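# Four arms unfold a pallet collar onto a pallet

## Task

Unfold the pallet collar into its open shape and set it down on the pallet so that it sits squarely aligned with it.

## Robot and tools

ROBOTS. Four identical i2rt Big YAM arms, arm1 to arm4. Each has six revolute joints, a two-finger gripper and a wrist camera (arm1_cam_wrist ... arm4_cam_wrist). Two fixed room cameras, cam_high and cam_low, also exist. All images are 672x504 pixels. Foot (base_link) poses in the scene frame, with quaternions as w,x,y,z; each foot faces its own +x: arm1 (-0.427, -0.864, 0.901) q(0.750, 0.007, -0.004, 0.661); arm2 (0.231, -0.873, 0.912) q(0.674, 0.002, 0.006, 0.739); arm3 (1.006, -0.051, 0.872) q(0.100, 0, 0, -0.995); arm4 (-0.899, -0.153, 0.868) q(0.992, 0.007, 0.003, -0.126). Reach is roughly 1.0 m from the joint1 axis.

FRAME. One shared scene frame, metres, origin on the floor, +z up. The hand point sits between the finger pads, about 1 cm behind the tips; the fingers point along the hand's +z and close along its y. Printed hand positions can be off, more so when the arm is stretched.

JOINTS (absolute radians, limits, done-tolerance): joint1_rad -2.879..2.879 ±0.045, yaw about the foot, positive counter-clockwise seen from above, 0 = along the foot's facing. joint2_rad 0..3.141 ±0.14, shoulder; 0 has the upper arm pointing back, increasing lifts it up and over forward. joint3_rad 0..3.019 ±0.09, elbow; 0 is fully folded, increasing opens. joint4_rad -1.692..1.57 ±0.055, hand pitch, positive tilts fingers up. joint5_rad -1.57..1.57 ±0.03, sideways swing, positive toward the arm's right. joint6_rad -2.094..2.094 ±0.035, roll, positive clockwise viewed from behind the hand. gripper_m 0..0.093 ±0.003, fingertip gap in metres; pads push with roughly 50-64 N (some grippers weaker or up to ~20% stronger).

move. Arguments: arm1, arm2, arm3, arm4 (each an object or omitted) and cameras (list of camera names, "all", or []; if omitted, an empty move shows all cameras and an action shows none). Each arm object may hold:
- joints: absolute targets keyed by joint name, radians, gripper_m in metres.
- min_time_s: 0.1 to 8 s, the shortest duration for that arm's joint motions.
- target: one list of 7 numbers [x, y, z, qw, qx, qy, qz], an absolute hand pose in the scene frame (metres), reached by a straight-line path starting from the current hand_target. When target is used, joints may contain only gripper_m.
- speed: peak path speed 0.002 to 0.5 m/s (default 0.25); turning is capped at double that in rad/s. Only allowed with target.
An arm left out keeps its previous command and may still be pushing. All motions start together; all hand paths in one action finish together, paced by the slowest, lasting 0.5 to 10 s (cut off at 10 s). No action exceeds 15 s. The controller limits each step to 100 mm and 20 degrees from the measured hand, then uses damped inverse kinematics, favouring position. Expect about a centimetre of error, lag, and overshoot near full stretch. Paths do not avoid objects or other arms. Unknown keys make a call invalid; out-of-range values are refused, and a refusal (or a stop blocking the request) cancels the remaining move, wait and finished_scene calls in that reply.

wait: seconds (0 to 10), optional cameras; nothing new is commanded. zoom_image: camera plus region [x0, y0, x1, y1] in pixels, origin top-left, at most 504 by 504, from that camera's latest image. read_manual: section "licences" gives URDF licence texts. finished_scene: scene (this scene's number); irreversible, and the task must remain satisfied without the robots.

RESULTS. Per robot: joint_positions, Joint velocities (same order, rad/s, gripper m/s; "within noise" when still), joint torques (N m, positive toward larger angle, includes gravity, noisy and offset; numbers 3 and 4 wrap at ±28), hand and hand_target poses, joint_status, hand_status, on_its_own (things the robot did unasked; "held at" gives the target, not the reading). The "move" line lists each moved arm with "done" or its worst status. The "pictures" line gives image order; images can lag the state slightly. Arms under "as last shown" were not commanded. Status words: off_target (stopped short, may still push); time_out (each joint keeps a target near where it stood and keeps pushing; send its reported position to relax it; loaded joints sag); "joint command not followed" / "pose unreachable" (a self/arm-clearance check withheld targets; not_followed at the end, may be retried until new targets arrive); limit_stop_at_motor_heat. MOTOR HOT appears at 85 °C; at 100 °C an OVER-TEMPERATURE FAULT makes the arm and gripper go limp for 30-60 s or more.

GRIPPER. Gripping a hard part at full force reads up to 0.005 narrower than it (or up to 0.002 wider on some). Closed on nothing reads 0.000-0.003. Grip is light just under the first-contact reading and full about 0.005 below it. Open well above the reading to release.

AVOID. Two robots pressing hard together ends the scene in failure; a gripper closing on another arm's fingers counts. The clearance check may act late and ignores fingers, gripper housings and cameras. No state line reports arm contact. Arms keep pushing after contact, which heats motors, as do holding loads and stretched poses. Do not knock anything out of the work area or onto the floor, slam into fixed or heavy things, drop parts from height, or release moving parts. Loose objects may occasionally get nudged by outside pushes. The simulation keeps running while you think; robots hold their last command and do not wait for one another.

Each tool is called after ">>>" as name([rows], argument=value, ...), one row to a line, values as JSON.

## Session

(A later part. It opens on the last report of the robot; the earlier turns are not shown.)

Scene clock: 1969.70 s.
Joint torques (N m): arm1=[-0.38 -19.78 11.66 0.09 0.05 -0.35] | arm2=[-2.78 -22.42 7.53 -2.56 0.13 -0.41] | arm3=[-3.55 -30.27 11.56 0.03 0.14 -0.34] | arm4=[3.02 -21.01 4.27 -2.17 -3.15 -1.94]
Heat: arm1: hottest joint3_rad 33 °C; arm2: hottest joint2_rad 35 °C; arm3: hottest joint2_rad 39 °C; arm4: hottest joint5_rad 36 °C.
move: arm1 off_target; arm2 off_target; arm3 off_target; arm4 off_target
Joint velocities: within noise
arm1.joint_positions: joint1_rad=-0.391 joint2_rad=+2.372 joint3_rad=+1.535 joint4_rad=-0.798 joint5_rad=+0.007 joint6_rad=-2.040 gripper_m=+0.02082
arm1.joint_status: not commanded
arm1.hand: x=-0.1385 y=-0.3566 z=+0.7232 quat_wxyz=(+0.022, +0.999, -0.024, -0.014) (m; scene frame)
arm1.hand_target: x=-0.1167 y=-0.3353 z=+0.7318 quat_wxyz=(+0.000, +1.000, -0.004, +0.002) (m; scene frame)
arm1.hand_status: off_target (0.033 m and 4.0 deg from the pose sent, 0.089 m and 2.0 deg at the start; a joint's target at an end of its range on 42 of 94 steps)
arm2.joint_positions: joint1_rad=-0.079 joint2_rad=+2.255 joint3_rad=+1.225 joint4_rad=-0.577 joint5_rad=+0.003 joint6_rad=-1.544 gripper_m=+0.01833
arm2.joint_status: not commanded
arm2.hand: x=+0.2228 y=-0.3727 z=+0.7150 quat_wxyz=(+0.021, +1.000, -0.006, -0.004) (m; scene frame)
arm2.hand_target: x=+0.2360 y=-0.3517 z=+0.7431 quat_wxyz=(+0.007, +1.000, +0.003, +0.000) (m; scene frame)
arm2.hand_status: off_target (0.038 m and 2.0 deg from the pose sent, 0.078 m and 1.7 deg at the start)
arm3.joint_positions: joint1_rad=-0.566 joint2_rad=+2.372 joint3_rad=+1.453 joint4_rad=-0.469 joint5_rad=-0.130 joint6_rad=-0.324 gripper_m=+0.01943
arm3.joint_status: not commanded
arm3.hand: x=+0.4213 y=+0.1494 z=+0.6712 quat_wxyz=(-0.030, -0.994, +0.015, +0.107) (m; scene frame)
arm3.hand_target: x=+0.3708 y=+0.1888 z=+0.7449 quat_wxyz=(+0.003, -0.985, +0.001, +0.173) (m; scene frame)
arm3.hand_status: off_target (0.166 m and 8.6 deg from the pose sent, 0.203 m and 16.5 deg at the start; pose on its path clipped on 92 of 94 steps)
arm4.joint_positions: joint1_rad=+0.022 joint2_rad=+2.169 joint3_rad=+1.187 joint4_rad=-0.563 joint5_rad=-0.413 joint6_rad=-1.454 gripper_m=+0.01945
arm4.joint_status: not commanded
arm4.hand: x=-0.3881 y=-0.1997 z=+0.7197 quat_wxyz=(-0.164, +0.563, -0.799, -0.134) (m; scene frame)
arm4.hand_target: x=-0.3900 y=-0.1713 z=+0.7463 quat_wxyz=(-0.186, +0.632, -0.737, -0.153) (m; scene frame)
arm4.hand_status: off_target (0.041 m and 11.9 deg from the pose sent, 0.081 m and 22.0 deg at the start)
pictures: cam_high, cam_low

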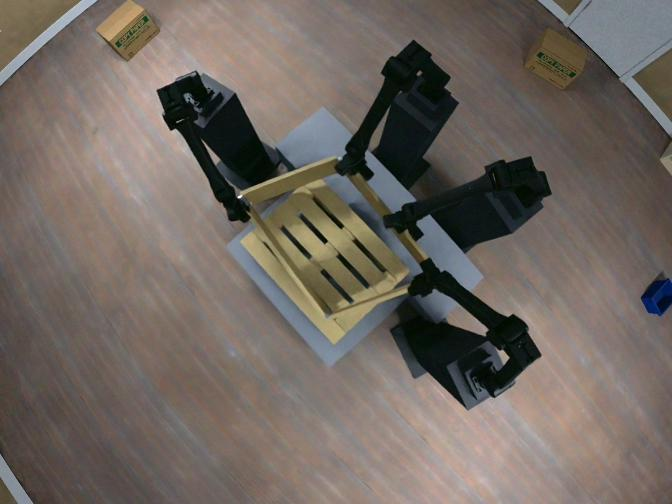

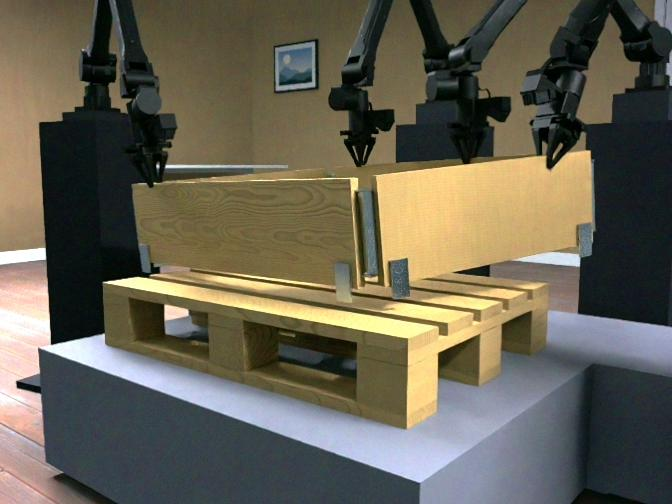

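>>> move(arm1={"target": [-0.116, -0.334, 0.742, 0, 0.999, 0, 0.0436], "speed": 0.03}, arm2={"target": [0.236, -0.351, 0.763, 0.008, 0.9999, 0.004, 0], "speed": 0.03}, arm3={"joints": {"joint1_rad": -0.58, "joint2_rad": 2.148, "joint3_rad": 1.50, "joint4_rad": -0.57, "joint5_rad": -0.095, "joint6_rad": -0.343}, "min_time_s": 2}, cameras=["cam_low", "cam_high"])

Scene clock: 2124.17 s.
Joint torques (N m): arm1=[0.85 -22.83 8.1 1.01 0.79 -0.25] | arm2=[-1.61 -25.41 6.11 -2.97 0.01 -0.34] | arm3=[-2.14 -38.48 9.63 -0.27 0.15 -0.1] | arm4=[2.9 -21.66 3.51 -2.37 -2.42 -1.8]
Heat: arm1: hottest joint3_rad 37 °C; arm2: hottest joint2_rad 34 °C; arm3: hottest joint2_rad 41 °C; arm4: hottest joint5_rad 58 °C.
move: arm1 off_target; arm2 off_target; arm3 time_out
Joint velocities: within noise
arm1.joint_positions: joint1_rad=-0.386 joint2_rad=+2.372 joint3_rad=+1.535 joint4_rad=-0.775 joint5_rad=+0.065 joint6_rad=-2.037 gripper_m=+0.02082
arm1.joint_status: not commanded
arm1.hand: x=-0.1293 y=-0.3551 z=+0.7233 quat_wxyz=(+0.025, +0.999, -0.023, +0.017) (m; scene frame)
arm1.hand_target: x=-0.1165 y=-0.3345 z=+0.7428 quat_wxyz=(+0.001, +0.999, -0.001, +0.044) (m; scene frame)
arm1.hand_status: off_target (0.031 m and 4.9 deg from the pose sent, 0.037 m and 7.5 deg at the start)
arm2.joint_positions: joint1_rad=-0.087 joint2_rad=+2.254 joint3_rad=+1.236 joint4_rad=-0.601 joint5_rad=+0.008 joint6_rad=-1.550 gripper_m=+0.01827
arm2.joint_status: not commanded
arm2.hand: x=+0.2279 y=-0.3717 z=+0.7179 quat_wxyz=(+0.027, +1.000, -0.007, -0.001) (m; scene frame)
arm2.hand_target: x=+0.2359 y=-0.3519 z=+0.7607 quat_wxyz=(+0.007, +1.000, +0.004, +0.001) (m; scene frame)
arm2.hand_status: off_target (0.050 m and 2.5 deg from the pose sent, 0.054 m and 2.0 deg at the start)
arm3.joint_positions: joint1_rad=-0.566 joint2_rad=+2.320 joint3_rad=+1.454 joint4_rad=-0.548 joint5_rad=-0.099 joint6_rad=-0.324 gripper_m=+0.01942
arm3.joint_status: joint2_rad time_out (moved -0.052 of -0.224); the others done
arm3.on_its_own: joint2_rad reads +2.320 and still pushes toward +2.148 since a time_out
arm3.hand: x=+0.4248 y=+0.1538 z=+0.6986 quat_wxyz=(-0.020, -0.996, +0.017, +0.090) (m; scene frame)
arm3.hand_target: x=+0.3724 y=+0.1848 z=+0.8205 quat_wxyz=(+0.018, -0.983, +0.010, +0.180) (m; scene frame)
arm3.hand_status: not commanded
arm4.joint_positions: joint1_rad=+0.025 joint2_rad=+2.174 joint3_rad=+1.198 joint4_rad=-0.563 joint5_rad=-0.430 joint6_rad=-1.462 gripper_m=+0.01945
arm4.joint_status: not commanded
arm4.hand: x=-0.3828 y=-0.1966 z=+0.7209 quat_wxyz=(-0.172, +0.567, -0.794, -0.137) (m; scene frame)
arm4.hand_target: x=-0.3900 y=-0.1712 z=+0.7462 quat_wxyz=(-0.186, +0.632, -0.737, -0.153) (m; scene frame)
arm4.hand_status: not commanded
pictures: cam_high, cam_low

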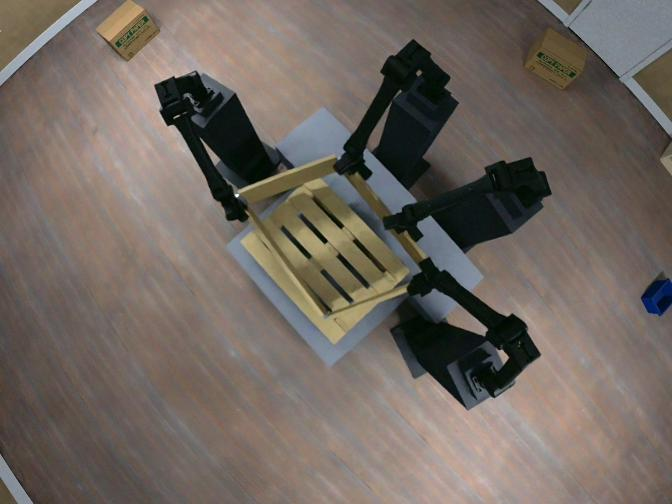

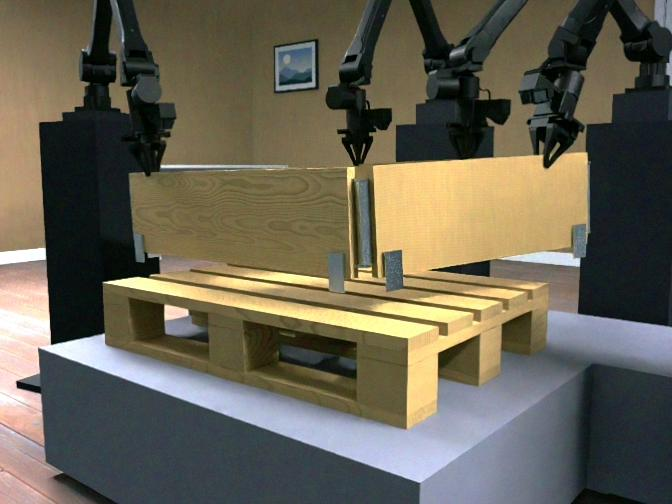

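>>> move(arm1={"target": [-0.082, -0.305, 0.755, 0, 0.9981, 0, 0.061], "speed": 0.05}, arm2={"target": [0.268, -0.323, 0.78, 0.005, 1, 0.002, 0], "speed": 0.05}, arm3={"joints": {"joint1_rad": -0.635, "joint2_rad": 2.14, "joint3_rad": 1.71, "joint4_rad": -0.62, "joint5_rad": -0.10, "joint6_rad": -0.40}, "min_time_s": 2.0}, arm4={"target": [-0.375, -0.145, 0.755, 0.1198, -0.6349, 0.7566, 0.1005], "speed": 0.05}, cameras=["cam_low", "cam_high"])

Scene clock: 2193.83 s.
Joint torques (N m): arm1=[-0.32 -22.53 12.66 -0.46 0.76 -0.38] | arm2=[-2.55 -25.23 7.86 -2.37 0.13 -0.4] | arm3=[-2.78 -40.12 15.24 0.68 -0.05 -0.24] | arm4=[3.02 -23.47 4.21 -2.61 -0.99 -0.53]
Heat: arm1: hottest joint3_rad 35 °C; arm2: hottest joint2_rad 42 °C; arm3: hottest joint2_rad 53 °C; arm4: hottest joint5_rad 51 °C.
move: arm1 off_target; arm2 off_target; arm3 time_out; arm4 off_target
Joint velocities: within noise
arm1.joint_positions: joint1_rad=-0.386 joint2_rad=+2.405 joint3_rad=+1.636 joint4_rad=-0.816 joint5_rad=+0.098 joint6_rad=-2.037 gripper_m=+0.02081
arm1.joint_status: not commanded
arm1.hand: x=-0.1085 y=-0.3302 z=+0.7311 quat_wxyz=(+0.021, +0.999, -0.023, +0.038) (m; scene frame)
arm1.hand_target: x=-0.0829 y=-0.3068 z=+0.7565 quat_wxyz=(+0.000, +0.998, -0.003, +0.063) (m; scene frame)
arm1.hand_status: off_target (0.044 m and 4.4 deg from the pose sent, 0.076 m and 6.3 deg at the start; a joint's target at an end of its range on 64 of 106 steps)
arm2.joint_positions: joint1_rad=-0.132 joint2_rad=+2.248 joint3_rad=+1.317 joint4_rad=-0.691 joint5_rad=+0.005 joint6_rad=-1.597 gripper_m=+0.01824
arm2.joint_status: not commanded
arm2.hand: x=+0.2512 y=-0.3469 z=+0.7377 quat_wxyz=(+0.029, +1.000, -0.006, -0.004) (m; scene frame)
arm2.hand_target: x=+0.2679 y=-0.3241 z=+0.7788 quat_wxyz=(+0.004, +1.000, +0.001, +0.001) (m; scene frame)
arm2.hand_status: off_target (0.051 m and 2.9 deg from the pose sent, 0.089 m and 2.7 deg at the start)
arm3.joint_positions: joint1_rad=-0.609 joint2_rad=+2.320 joint3_rad=+1.571 joint4_rad=-0.622 joint5_rad=-0.099 joint6_rad=-0.361 gripper_m=+0.01941
arm3.joint_status: joint2_rad time_out (moved +0.000 of -0.180); joint3_rad time_out (moved +0.117 of +0.256); joint6_rad time_out (moved -0.037 of -0.076); the others done
arm3.on_its_own: joint2_rad reads +2.320 and still pushes toward +2.140 since a time_out; joint3_rad reads +1.571 and still pushes toward +1.684 since a time_out; joint6_rad reads -0.361 and still pushes toward -0.400 since a time_out
arm3.hand: x=+0.3952 y=+0.1957 z=+0.7312 quat_wxyz=(-0.008, -0.994, +0.019, +0.111) (m; scene frame)
arm3.hand_target: x=+0.3243 y=+0.2470 z=+0.8991 quat_wxyz=(+0.055, -0.968, +0.005, +0.243) (m; scene frame)
arm3.hand_status: not commanded
arm4.joint_positions: joint1_rad=+0.130 joint2_rad=+2.174 joint3_rad=+1.218 joint4_rad=-0.564 joint5_rad=-0.285 joint6_rad=-1.438 gripper_m=+0.01946
arm4.joint_status: not commanded
arm4.hand: x=-0.3723 y=-0.1668 z=+0.7172 quat_wxyz=(-0.121, +0.607, -0.780, -0.090) (m; scene frame)
arm4.hand_target: x=-0.3748 y=-0.1456 z=+0.7521 quat_wxyz=(-0.121, +0.634, -0.757, -0.100) (m; scene frame)
arm4.hand_status: off_target (0.044 m and 4.3 deg from the pose sent, 0.062 m and 11.4 deg at the start)
pictures: cam_high, cam_low

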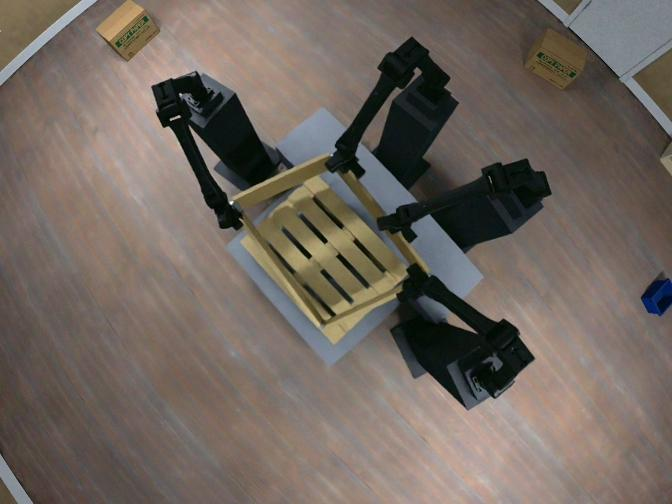

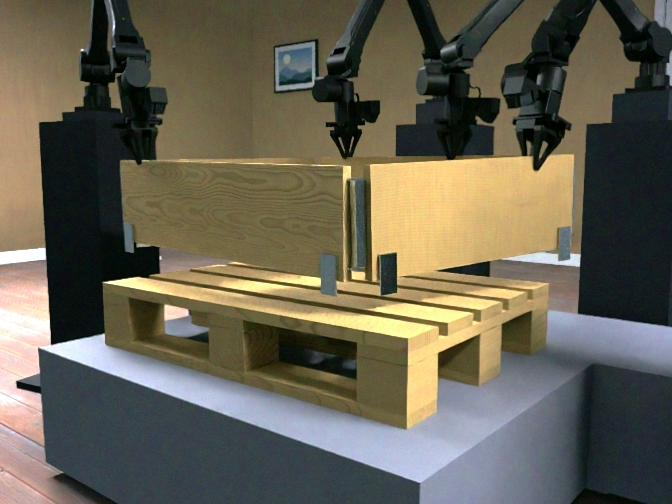

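>>> move(arm1={"target": [-0.0525, -0.277, 0.755, 0, 0.9971, 0, 0.0764], "speed": 0.05}, arm2={"target": [0.298, -0.294, 0.777, 0.003, 1, 0.002, 0], "speed": 0.05}, arm3={"joints": {"joint1_rad": -0.671, "joint2_rad": 2.22, "joint3_rad": 1.88, "joint4_rad": -0.64, "joint5_rad": -0.13, "joint6_rad": -0.43}, "min_time_s": 2.0}, arm4={"target": [-0.3625, -0.112, 0.758, 0.0947, -0.6825, 0.7192, 0.0898], "speed": 0.05}, cameras=["cam_low", "cam_high"])

Scene clock: 2227.03 s.
Joint torques (N m): arm1=[-0.79 -22.12 13.79 0.13 0.82 -0.38] | arm2=[-3.14 -22.77 9.85 -2.18 0.15 -0.42] | arm3=[-2.2 -39.47 15.92 1.31 -0.4 -0.28] | arm4=[2.78 -22.42 5.53 -2.56 -0.75 -0.74]
Heat: arm1: hottest joint3_rad 38 °C; arm2: hottest joint2_rad 44 °C; arm3: hottest joint2_rad 56 °C; arm4: hottest joint2_rad 46 °C.
move: arm1 off_target; arm2 off_target; arm3 time_out; arm4 off_target
Joint velocities: within noise
arm1.joint_positions: joint1_rad=-0.389 joint2_rad=+2.465 joint3_rad=+1.795 joint4_rad=-0.897 joint5_rad=+0.126 joint6_rad=-2.037 gripper_m=+0.02081
arm1.joint_status: not commanded
arm1.hand: x=-0.0826 y=-0.2978 z=+0.7406 quat_wxyz=(+0.020, +0.998, -0.025, +0.055) (m; scene frame)
arm1.hand_target: x=-0.0536 y=-0.2790 z=+0.7567 quat_wxyz=(+0.001, +0.997, -0.009, +0.079) (m; scene frame)
arm1.hand_status: off_target (0.039 m and 4.4 deg from the pose sent, 0.081 m and 5.7 deg at the start; a joint's target at an end of its range on 100 of 105 steps)
arm2.joint_positions: joint1_rad=-0.177 joint2_rad=+2.269 joint3_rad=+1.413 joint4_rad=-0.748 joint5_rad=+0.003 joint6_rad=-1.643 gripper_m=+0.01824
arm2.joint_status: not commanded
arm2.hand: x=+0.2774 y=-0.3160 z=+0.7492 quat_wxyz=(+0.019, +1.000, -0.006, -0.006) (m; scene frame)
arm2.hand_target: x=+0.2979 y=-0.2952 z=+0.7770 quat_wxyz=(+0.002, +1.000, +0.001, +0.001) (m; scene frame)
arm2.hand_status: off_target (0.041 m and 2.2 deg from the pose sent, 0.081 m and 3.1 deg at the start)
arm3.joint_positions: joint1_rad=-0.652 joint2_rad=+2.372 joint3_rad=+1.716 joint4_rad=-0.652 joint5_rad=-0.121 joint6_rad=-0.393 gripper_m=+0.01941
arm3.joint_status: joint2_rad time_out (moved +0.052 of -0.100); joint3_rad time_out (moved +0.145 of +0.309); joint6_rad time_out (moved -0.031 of -0.069); the others done
arm3.on_its_own: joint2_rad reads +2.372 and still pushes toward +2.220 since a time_out; joint3_rad reads +1.716 and still pushes toward +1.829 since a time_out; joint6_rad reads -0.393 and still pushes toward -0.430 since a time_out
arm3.hand: x=+0.3596 y=+0.2400 z=+0.7465 quat_wxyz=(-0.001, -0.989, +0.021, +0.144) (m; scene frame)
arm3.hand_target: x=+0.2964 y=+0.2856 z=+0.9061 quat_wxyz=(+0.059, -0.962, +0.002, +0.267) (m; scene frame)
arm3.hand_status: not commanded
arm4.joint_positions: joint1_rad=+0.214 joint2_rad=+2.174 joint3_rad=+1.268 joint4_rad=-0.627 joint5_rad=-0.238 joint6_rad=-1.463 gripper_m=+0.01945
arm4.joint_status: not commanded
arm4.hand: x=-0.3611 y=-0.1312 z=+0.7267 quat_wxyz=(-0.098, +0.650, -0.749, -0.080) (m; scene frame)
arm4.hand_target: x=-0.3626 y=-0.1125 z=+0.7562 quat_wxyz=(-0.096, +0.682, -0.720, -0.089) (m; scene frame)
arm4.hand_status: off_target (0.037 m and 5.2 deg from the pose sent, 0.069 m and 11.5 deg at the start)
pictures: cam_high, cam_low

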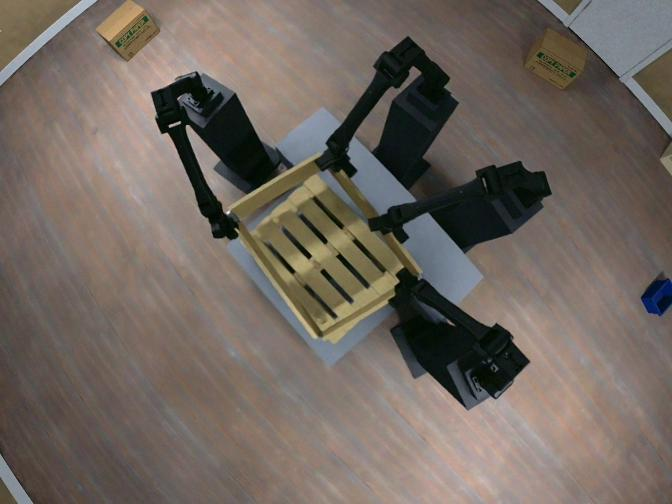

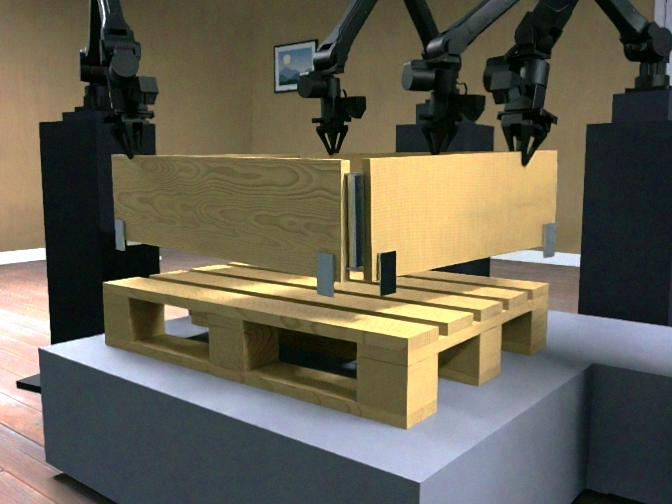

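>>> zoom_image(camera="cam_high", region=[200, 130, 450, 360])

>>> zoom_image(camera="cam_low", region=[90, 130, 590, 440])

Scaled by 2.016 from the camera's 672x504 image, which has a finer 960x720 frame.

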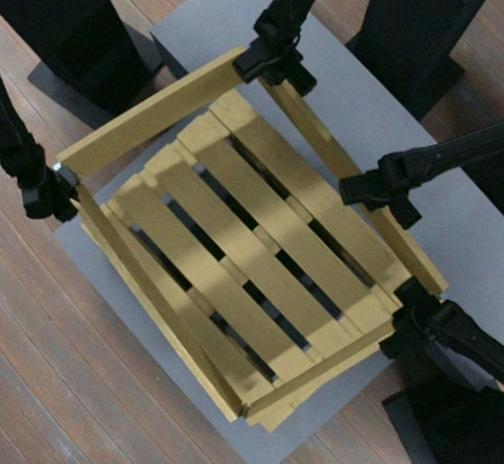

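Scaled by 1.008 from the camera's 672x504 image, which has a finer 960x720 frame.

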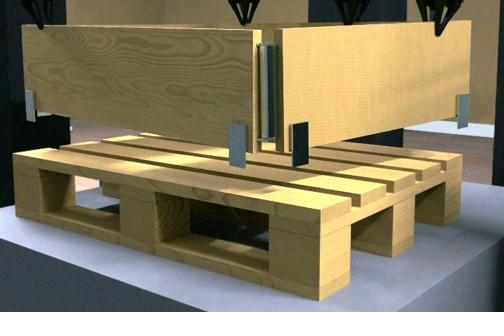

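>>> move(arm1={"target": [-0.0636, -0.259, 0.732, 0, 0.9971, 0, 0.0764], "speed": 0.05}, arm2={"target": [0.2875, -0.275, 0.75, 0.003, 1, 0.002, 0], "speed": 0.05}, arm3={"joints": {"joint1_rad": -0.655, "joint2_rad": 2.41, "joint3_rad": 2.1375, "joint4_rad": -0.71, "joint5_rad": -0.145, "joint6_rad": -0.43}, "min_time_s": 2.0}, arm4={"target": [-0.3865, -0.091, 0.737, 0.06, -0.7226, 0.6858, 0.0633], "speed": 0.05}, cameras=["cam_low", "cam_high", "arm1_cam_wrist", "arm2_cam_wrist", "arm3_cam_wrist", "arm4_cam_wrist"])

Scene clock: 2291.47 s.
Joint torques (N m): arm1=[0.44 -22.42 13.59 0.31 0.89 -0.34] | arm2=[-1.32 -24.12 9.72 -1.92 0.34 -0.25] | arm3=[-1.49 -41.05 16.34 1.06 -0.33 -0.24] | arm4=[3.55 -22.18 3.04 -1.69 -0.99 -0.91]
Heat: arm1: hottest joint3_rad 42 °C; arm2: hottest joint2_rad 39 °C; arm3: hottest joint2_rad 57 °C; arm4: hottest joint2_rad 46 °C.
move: arm1 off_target; arm2 off_target; arm3 time_out; arm4 off_target
Joint velocities: within noise
arm1.joint_positions: joint1_rad=-0.379 joint2_rad=+2.527 joint3_rad=+1.859 joint4_rad=-0.901 joint5_rad=+0.121 joint6_rad=-2.031 gripper_m=+0.02081
arm1.joint_status: not commanded
arm1.hand: x=-0.0835 y=-0.2844 z=+0.7202 quat_wxyz=(+0.019, +0.998, -0.023, +0.052) (m; scene frame)
arm1.hand_target: x=-0.0646 y=-0.2606 z=+0.7336 quat_wxyz=(-0.001, +0.997, -0.001, +0.077) (m; scene frame)
arm1.hand_status: off_target (0.034 m and 4.4 deg from the pose sent, 0.044 m and 4.4 deg at the start)
arm2.joint_positions: joint1_rad=-0.176 joint2_rad=+2.356 joint3_rad=+1.489 joint4_rad=-0.748 joint5_rad=-0.003 joint6_rad=-1.643 gripper_m=+0.01823
arm2.joint_status: not commanded
arm2.hand: x=+0.2766 y=-0.3022 z=+0.7194 quat_wxyz=(+0.025, +1.000, -0.005, -0.009) (m; scene frame)
arm2.hand_target: x=+0.2874 y=-0.2763 z=+0.7502 quat_wxyz=(+0.003, +1.000, +0.002, +0.000) (m; scene frame)
arm2.hand_status: off_target (0.042 m and 2.9 deg from the pose sent, 0.042 m and 2.2 deg at the start)
arm3.joint_positions: joint1_rad=-0.651 joint2_rad=+2.555 joint3_rad=+1.977 joint4_rad=-0.717 joint5_rad=-0.138 joint6_rad=-0.393 gripper_m=+0.01941
arm3.joint_status: joint2_rad time_out (moved +0.183 of +0.038); joint3_rad time_out (moved +0.261 of +0.421); joint6_rad time_out (moved -0.001 of -0.037); the others done
arm3.on_its_own: joint2_rad reads +2.555 and still pushes toward +2.410 since a time_out; joint3_rad reads +1.977 and still pushes toward +2.090 since a time_out; joint6_rad reads -0.393 and still pushes toward -0.430 since a time_out
arm3.hand: x=+0.3094 y=+0.2598 z=+0.7102 quat_wxyz=(-0.006, -0.988, +0.019, +0.153) (m; scene frame)
arm3.hand_target: x=+0.2417 y=+0.2952 z=+0.8740 quat_wxyz=(+0.051, -0.961, -0.007, +0.271) (m; scene frame)
arm3.hand_status: not commanded
arm4.joint_positions: joint1_rad=+0.271 joint2_rad=+2.184 joint3_rad=+1.239 joint4_rad=-0.598 joint5_rad=-0.143 joint6_rad=-1.486 gripper_m=+0.01921
arm4.joint_status: not commanded
arm4.hand: x=-0.3742 y=-0.1166 z=+0.7122 quat_wxyz=(-0.062, +0.682, -0.727, -0.050) (m; scene frame)
arm4.hand_target: x=-0.3863 y=-0.0922 z=+0.7348 quat_wxyz=(-0.060, +0.722, -0.687, -0.063) (m; scene frame)
arm4.hand_status: off_target (0.038 m and 6.8 deg from the pose sent, 0.049 m and 12.0 deg at the start)
pictures: arm1_cam_wrist, arm2_cam_wrist, arm3_cam_wrist, arm4_cam_wrist, cam_high, cam_low

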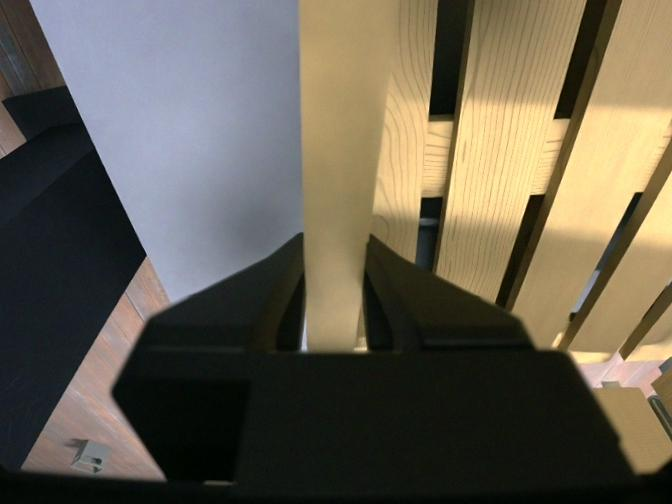

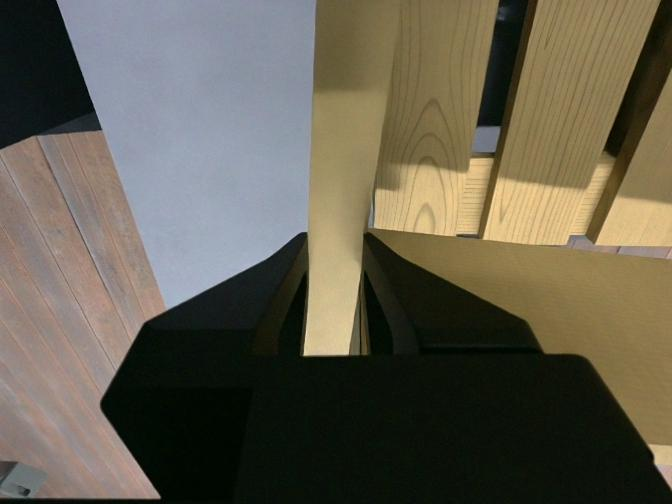

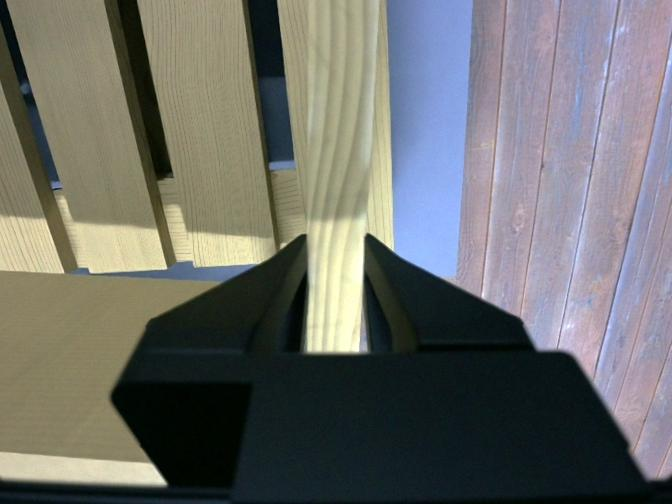

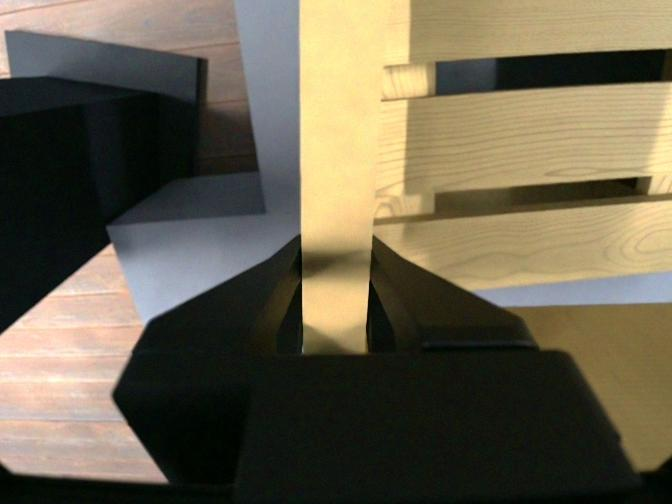

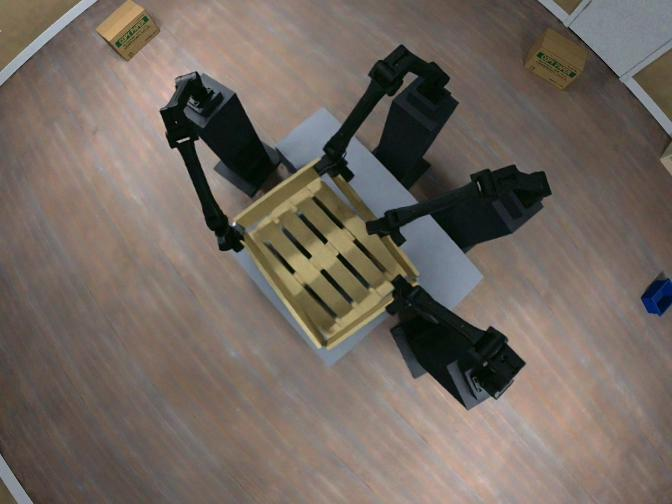

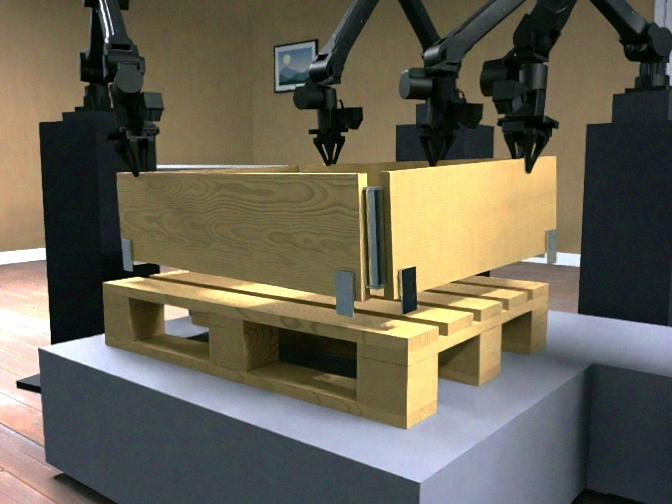

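>>> zoom_image(camera="arm3_cam_wrist", region=[0, 0, 504, 360])

>>> zoom_image(camera="arm2_cam_wrist", region=[168, 0, 672, 360])

Scaled by 1.000.

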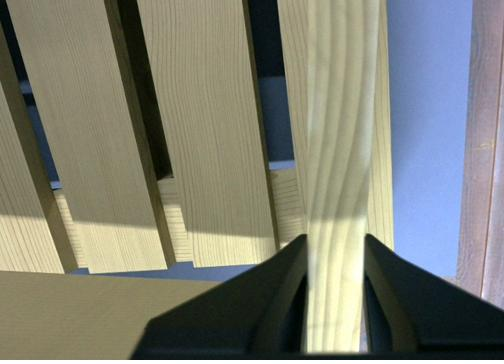

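Scaled by 1.000.

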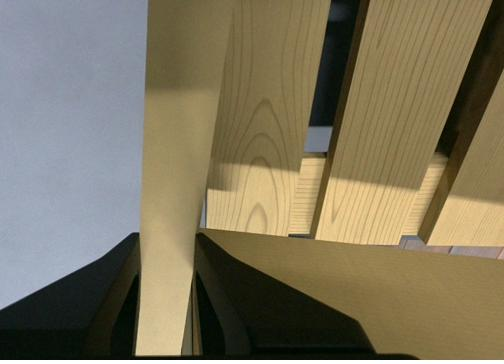

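>>> zoom_image(camera="arm4_cam_wrist", region=[230, 0, 560, 330])

>>> zoom_image(camera="arm1_cam_wrist", region=[230, 0, 560, 360])

Scaled by 1.527 from the camera's 672x504 image, which has a finer 960x720 frame.

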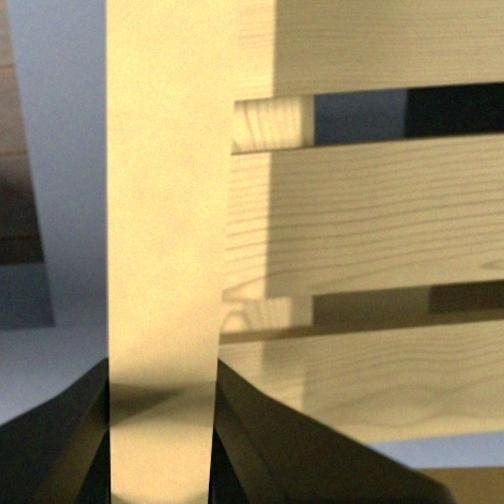

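Scaled by 1.400 from the camera's 672x504 image, which has a finer 960x720 frame.

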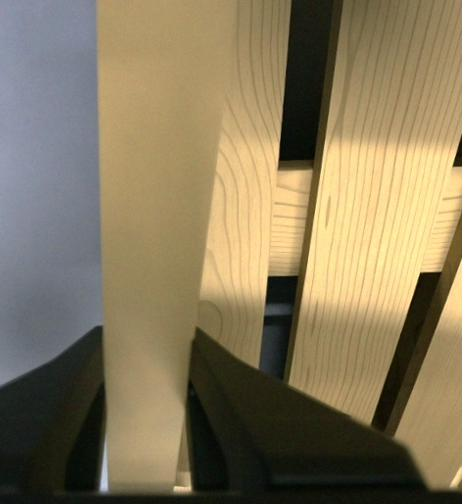

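>>> move(arm1={"target": [-0.0385, -0.2365, 0.732, 0.002, 0.9967, 0.0261, 0.0763], "speed": 0.04}, arm2={"target": [0.3136, -0.230, 0.748, 0, 0.9994, 0.0349, 0], "speed": 0.04}, arm3={"joints": {"joint1_rad": -0.738, "joint2_rad": 2.476, "joint3_rad": 2.215, "joint4_rad": -0.73, "joint5_rad": -0.167, "joint6_rad": -0.53}, "min_time_s": 2.0}, arm4={"target": [-0.371, -0.085, 0.735, 0.0583, -0.7403, 0.6666, 0.0648], "speed": 0.04}, cameras=["cam_low", "cam_high", "arm1_cam_wrist", "arm2_cam_wrist", "arm3_cam_wrist", "arm4_cam_wrist"])

Scene clock: 2605.17 s.
Joint torques (N m): arm1=[-0.56 -23.94 14.8 0.27 1.14 -0.21] | arm2=[-3.08 -25.7 11.29 -2.02 0.22 -0.51] | arm3=[-3.78 -41.76 16.32 0.96 -0.17 -0.36] | arm4=[2.84 -22.65 4.55 -2.48 -1.02 -1.29]
Heat: arm1: hottest joint3_rad 49 °C; arm2: hottest joint2_rad 45 °C; arm3: hottest joint3_rad 66 °C; arm4: hottest joint2_rad 50 °C.
move: arm1 off_target; arm2 off_target; arm3 time_out; arm4 off_target
Joint velocities: within noise
arm1.joint_positions: joint1_rad=-0.378 joint2_rad=+2.619 joint3_rad=+2.033 joint4_rad=-1.000 joint5_rad=+0.130 joint6_rad=-2.056 gripper_m=+0.02079
arm1.joint_status: not commanded
arm1.hand: x=-0.0697 y=-0.2606 z=+0.7129 quat_wxyz=(+0.029, +0.998, -0.010, +0.052) (m; scene frame)
arm1.hand_target: x=-0.0401 y=-0.2389 z=+0.7341 quat_wxyz=(+0.005, +0.997, -0.002, +0.083) (m; scene frame)
arm1.hand_status: off_target (0.044 m and 5.9 deg from the pose sent, 0.067 m and 6.6 deg at the start; a joint's target at an end of its range on 115 of 122 steps)
arm2.joint_positions: joint1_rad=-0.192 joint2_rad=+2.450 joint3_rad=+1.665 joint4_rad=-0.837 joint5_rad=+0.003 joint6_rad=-1.713 gripper_m=+0.01823
arm2.joint_status: not commanded
arm2.hand: x=+0.2905 y=-0.2628 z=+0.7097 quat_wxyz=(+0.028, +0.999, +0.022, -0.008) (m; scene frame)
arm2.hand_target: x=+0.3137 y=-0.2322 z=+0.7486 quat_wxyz=(-0.001, +0.999, +0.034, +0.002) (m; scene frame)
arm2.hand_status: off_target (0.055 m and 3.7 deg from the pose sent, 0.086 m and 5.5 deg at the start)
arm3.joint_positions: joint1_rad=-0.706 joint2_rad=+2.618 joint3_rad=+2.060 joint4_rad=-0.734 joint5_rad=-0.165 joint6_rad=-0.483 gripper_m=+0.01940
arm3.joint_status: joint2_rad time_out (moved +0.063 of -0.079); joint3_rad time_out (moved +0.082 of +0.238); joint6_rad time_out (moved -0.090 of -0.137); the others done
arm3.on_its_own: joint2_rad reads +2.618 and still pushes toward +2.476 since a time_out; joint3_rad reads +2.060 and still pushes toward +2.172 since a time_out; joint6_rad reads -0.483 and still pushes toward -0.530 since a time_out
arm3.hand: x=+0.3139 y=+0.3002 z=+0.6948 quat_wxyz=(-0.006, -0.987, +0.000, +0.160) (m; scene frame)
arm3.hand_target: x=+0.2596 y=+0.3613 z=+0.8576 quat_wxyz=(+0.065, -0.961, -0.018, +0.268) (m; scene frame)
arm3.hand_status: not commanded
arm4.joint_positions: joint1_rad=+0.291 joint2_rad=+2.215 joint3_rad=+1.278 joint4_rad=-0.606 joint5_rad=-0.142 joint6_rad=-1.492 gripper_m=+0.01921
arm4.joint_status: not commanded
arm4.hand: x=-0.3644 y=-0.1058 z=+0.7053 quat_wxyz=(-0.061, +0.691, -0.718, -0.050) (m; scene frame)
arm4.hand_target: x=-0.3707 y=-0.0857 z=+0.7332 quat_wxyz=(-0.060, +0.739, -0.669, -0.063) (m; scene frame)
arm4.hand_status: off_target (0.037 m and 8.3 deg from the pose sent, 0.039 m and 9.8 deg at the start)
pictures: arm1_cam_wrist, arm2_cam_wrist, arm3_cam_wrist, arm4_cam_wrist, cam_high, cam_low

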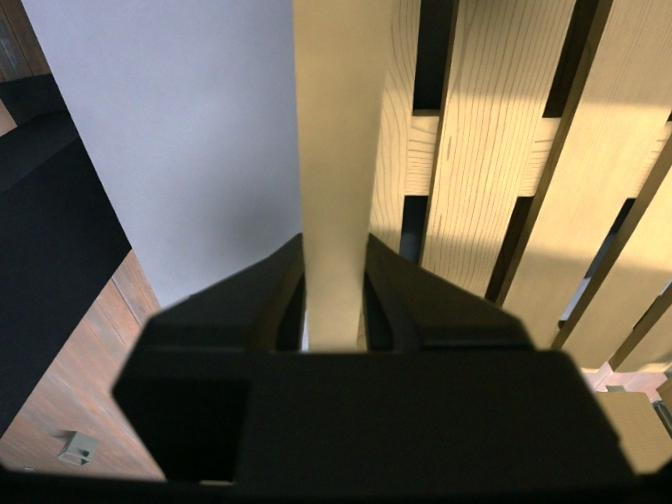

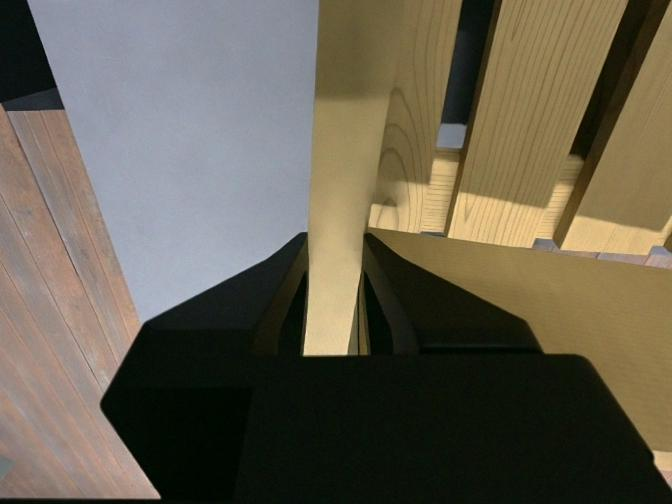

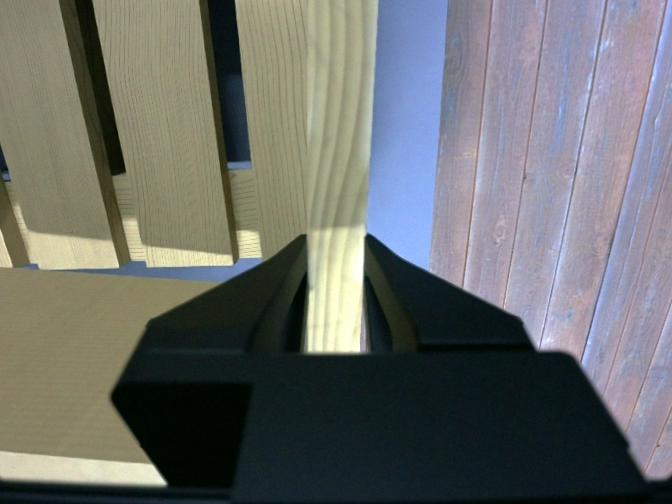

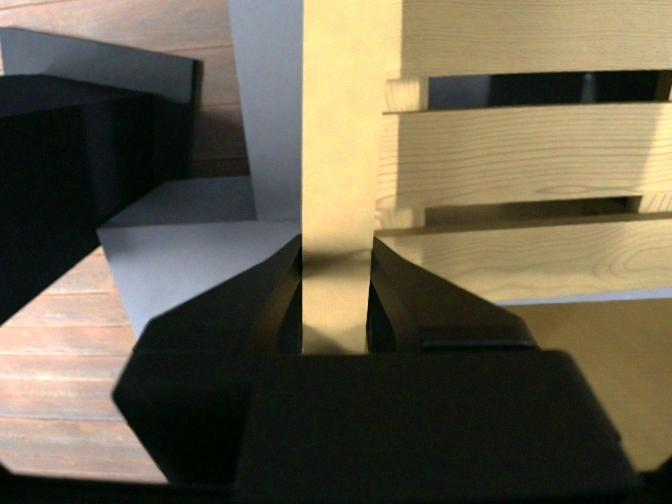

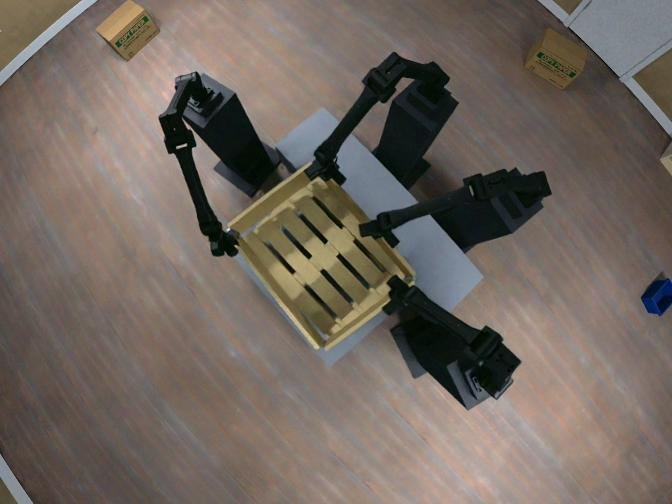

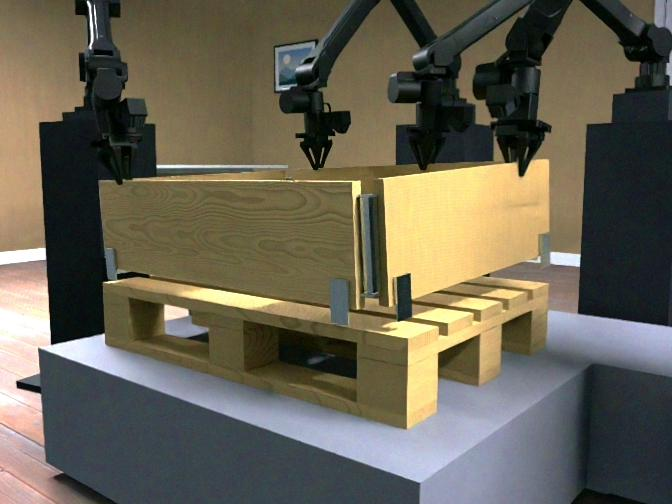

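>>> zoom_image(camera="arm2_cam_wrist", region=[300, 0, 672, 280])

>>> zoom_image(camera="arm3_cam_wrist", region=[0, 0, 450, 300])

>>> zoom_image(camera="cam_low", region=[80, 220, 480, 440])

Scaled by 1.355 from the camera's 672x504 image, which has a finer 960x720 frame.

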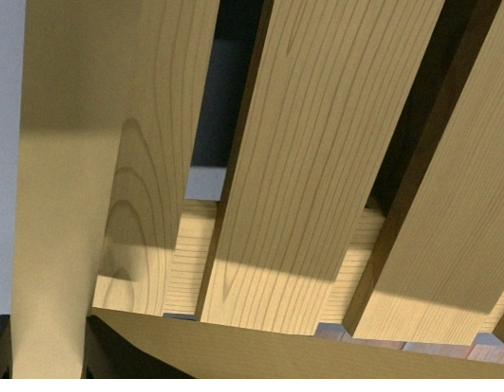

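Scaled by 1.120 from the camera's 672x504 image, which has a finer 960x720 frame.

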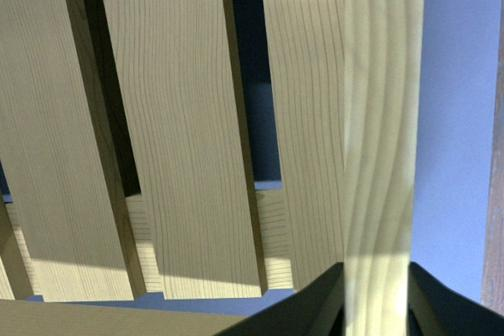

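Scaled by 1.260 from the camera's 672x504 image, which has a finer 960x720 frame.

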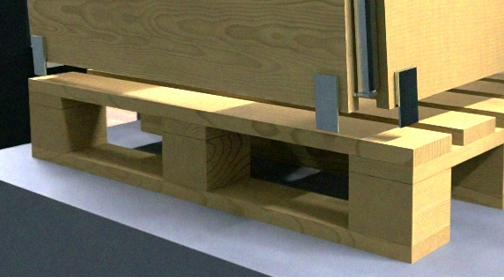

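>>> zoom_image(camera="cam_high", region=[210, 150, 430, 370])

>>> zoom_image(camera="cam_low", region=[310, 220, 580, 440])

Scaled by 2.291 from the camera's 672x504 image, which has a finer 960x720 frame.

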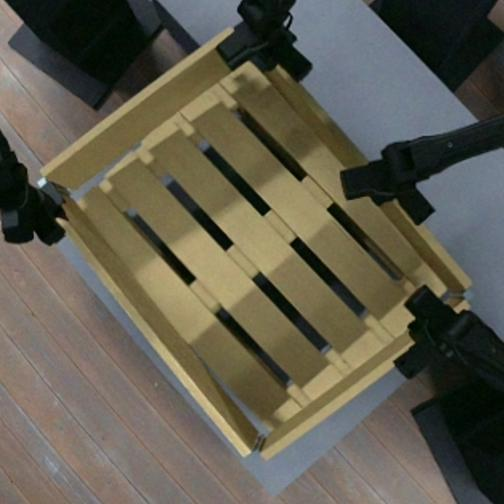

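Scaled by 1.867 from the camera's 672x504 image, which has a finer 960x720 frame.

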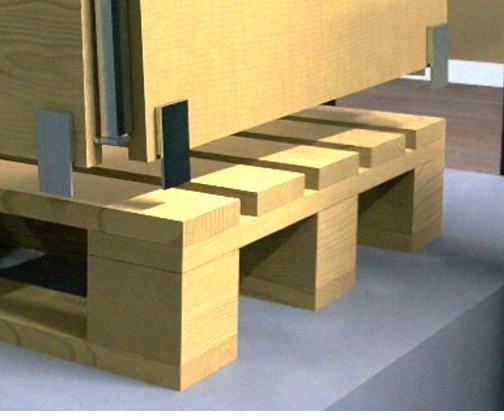

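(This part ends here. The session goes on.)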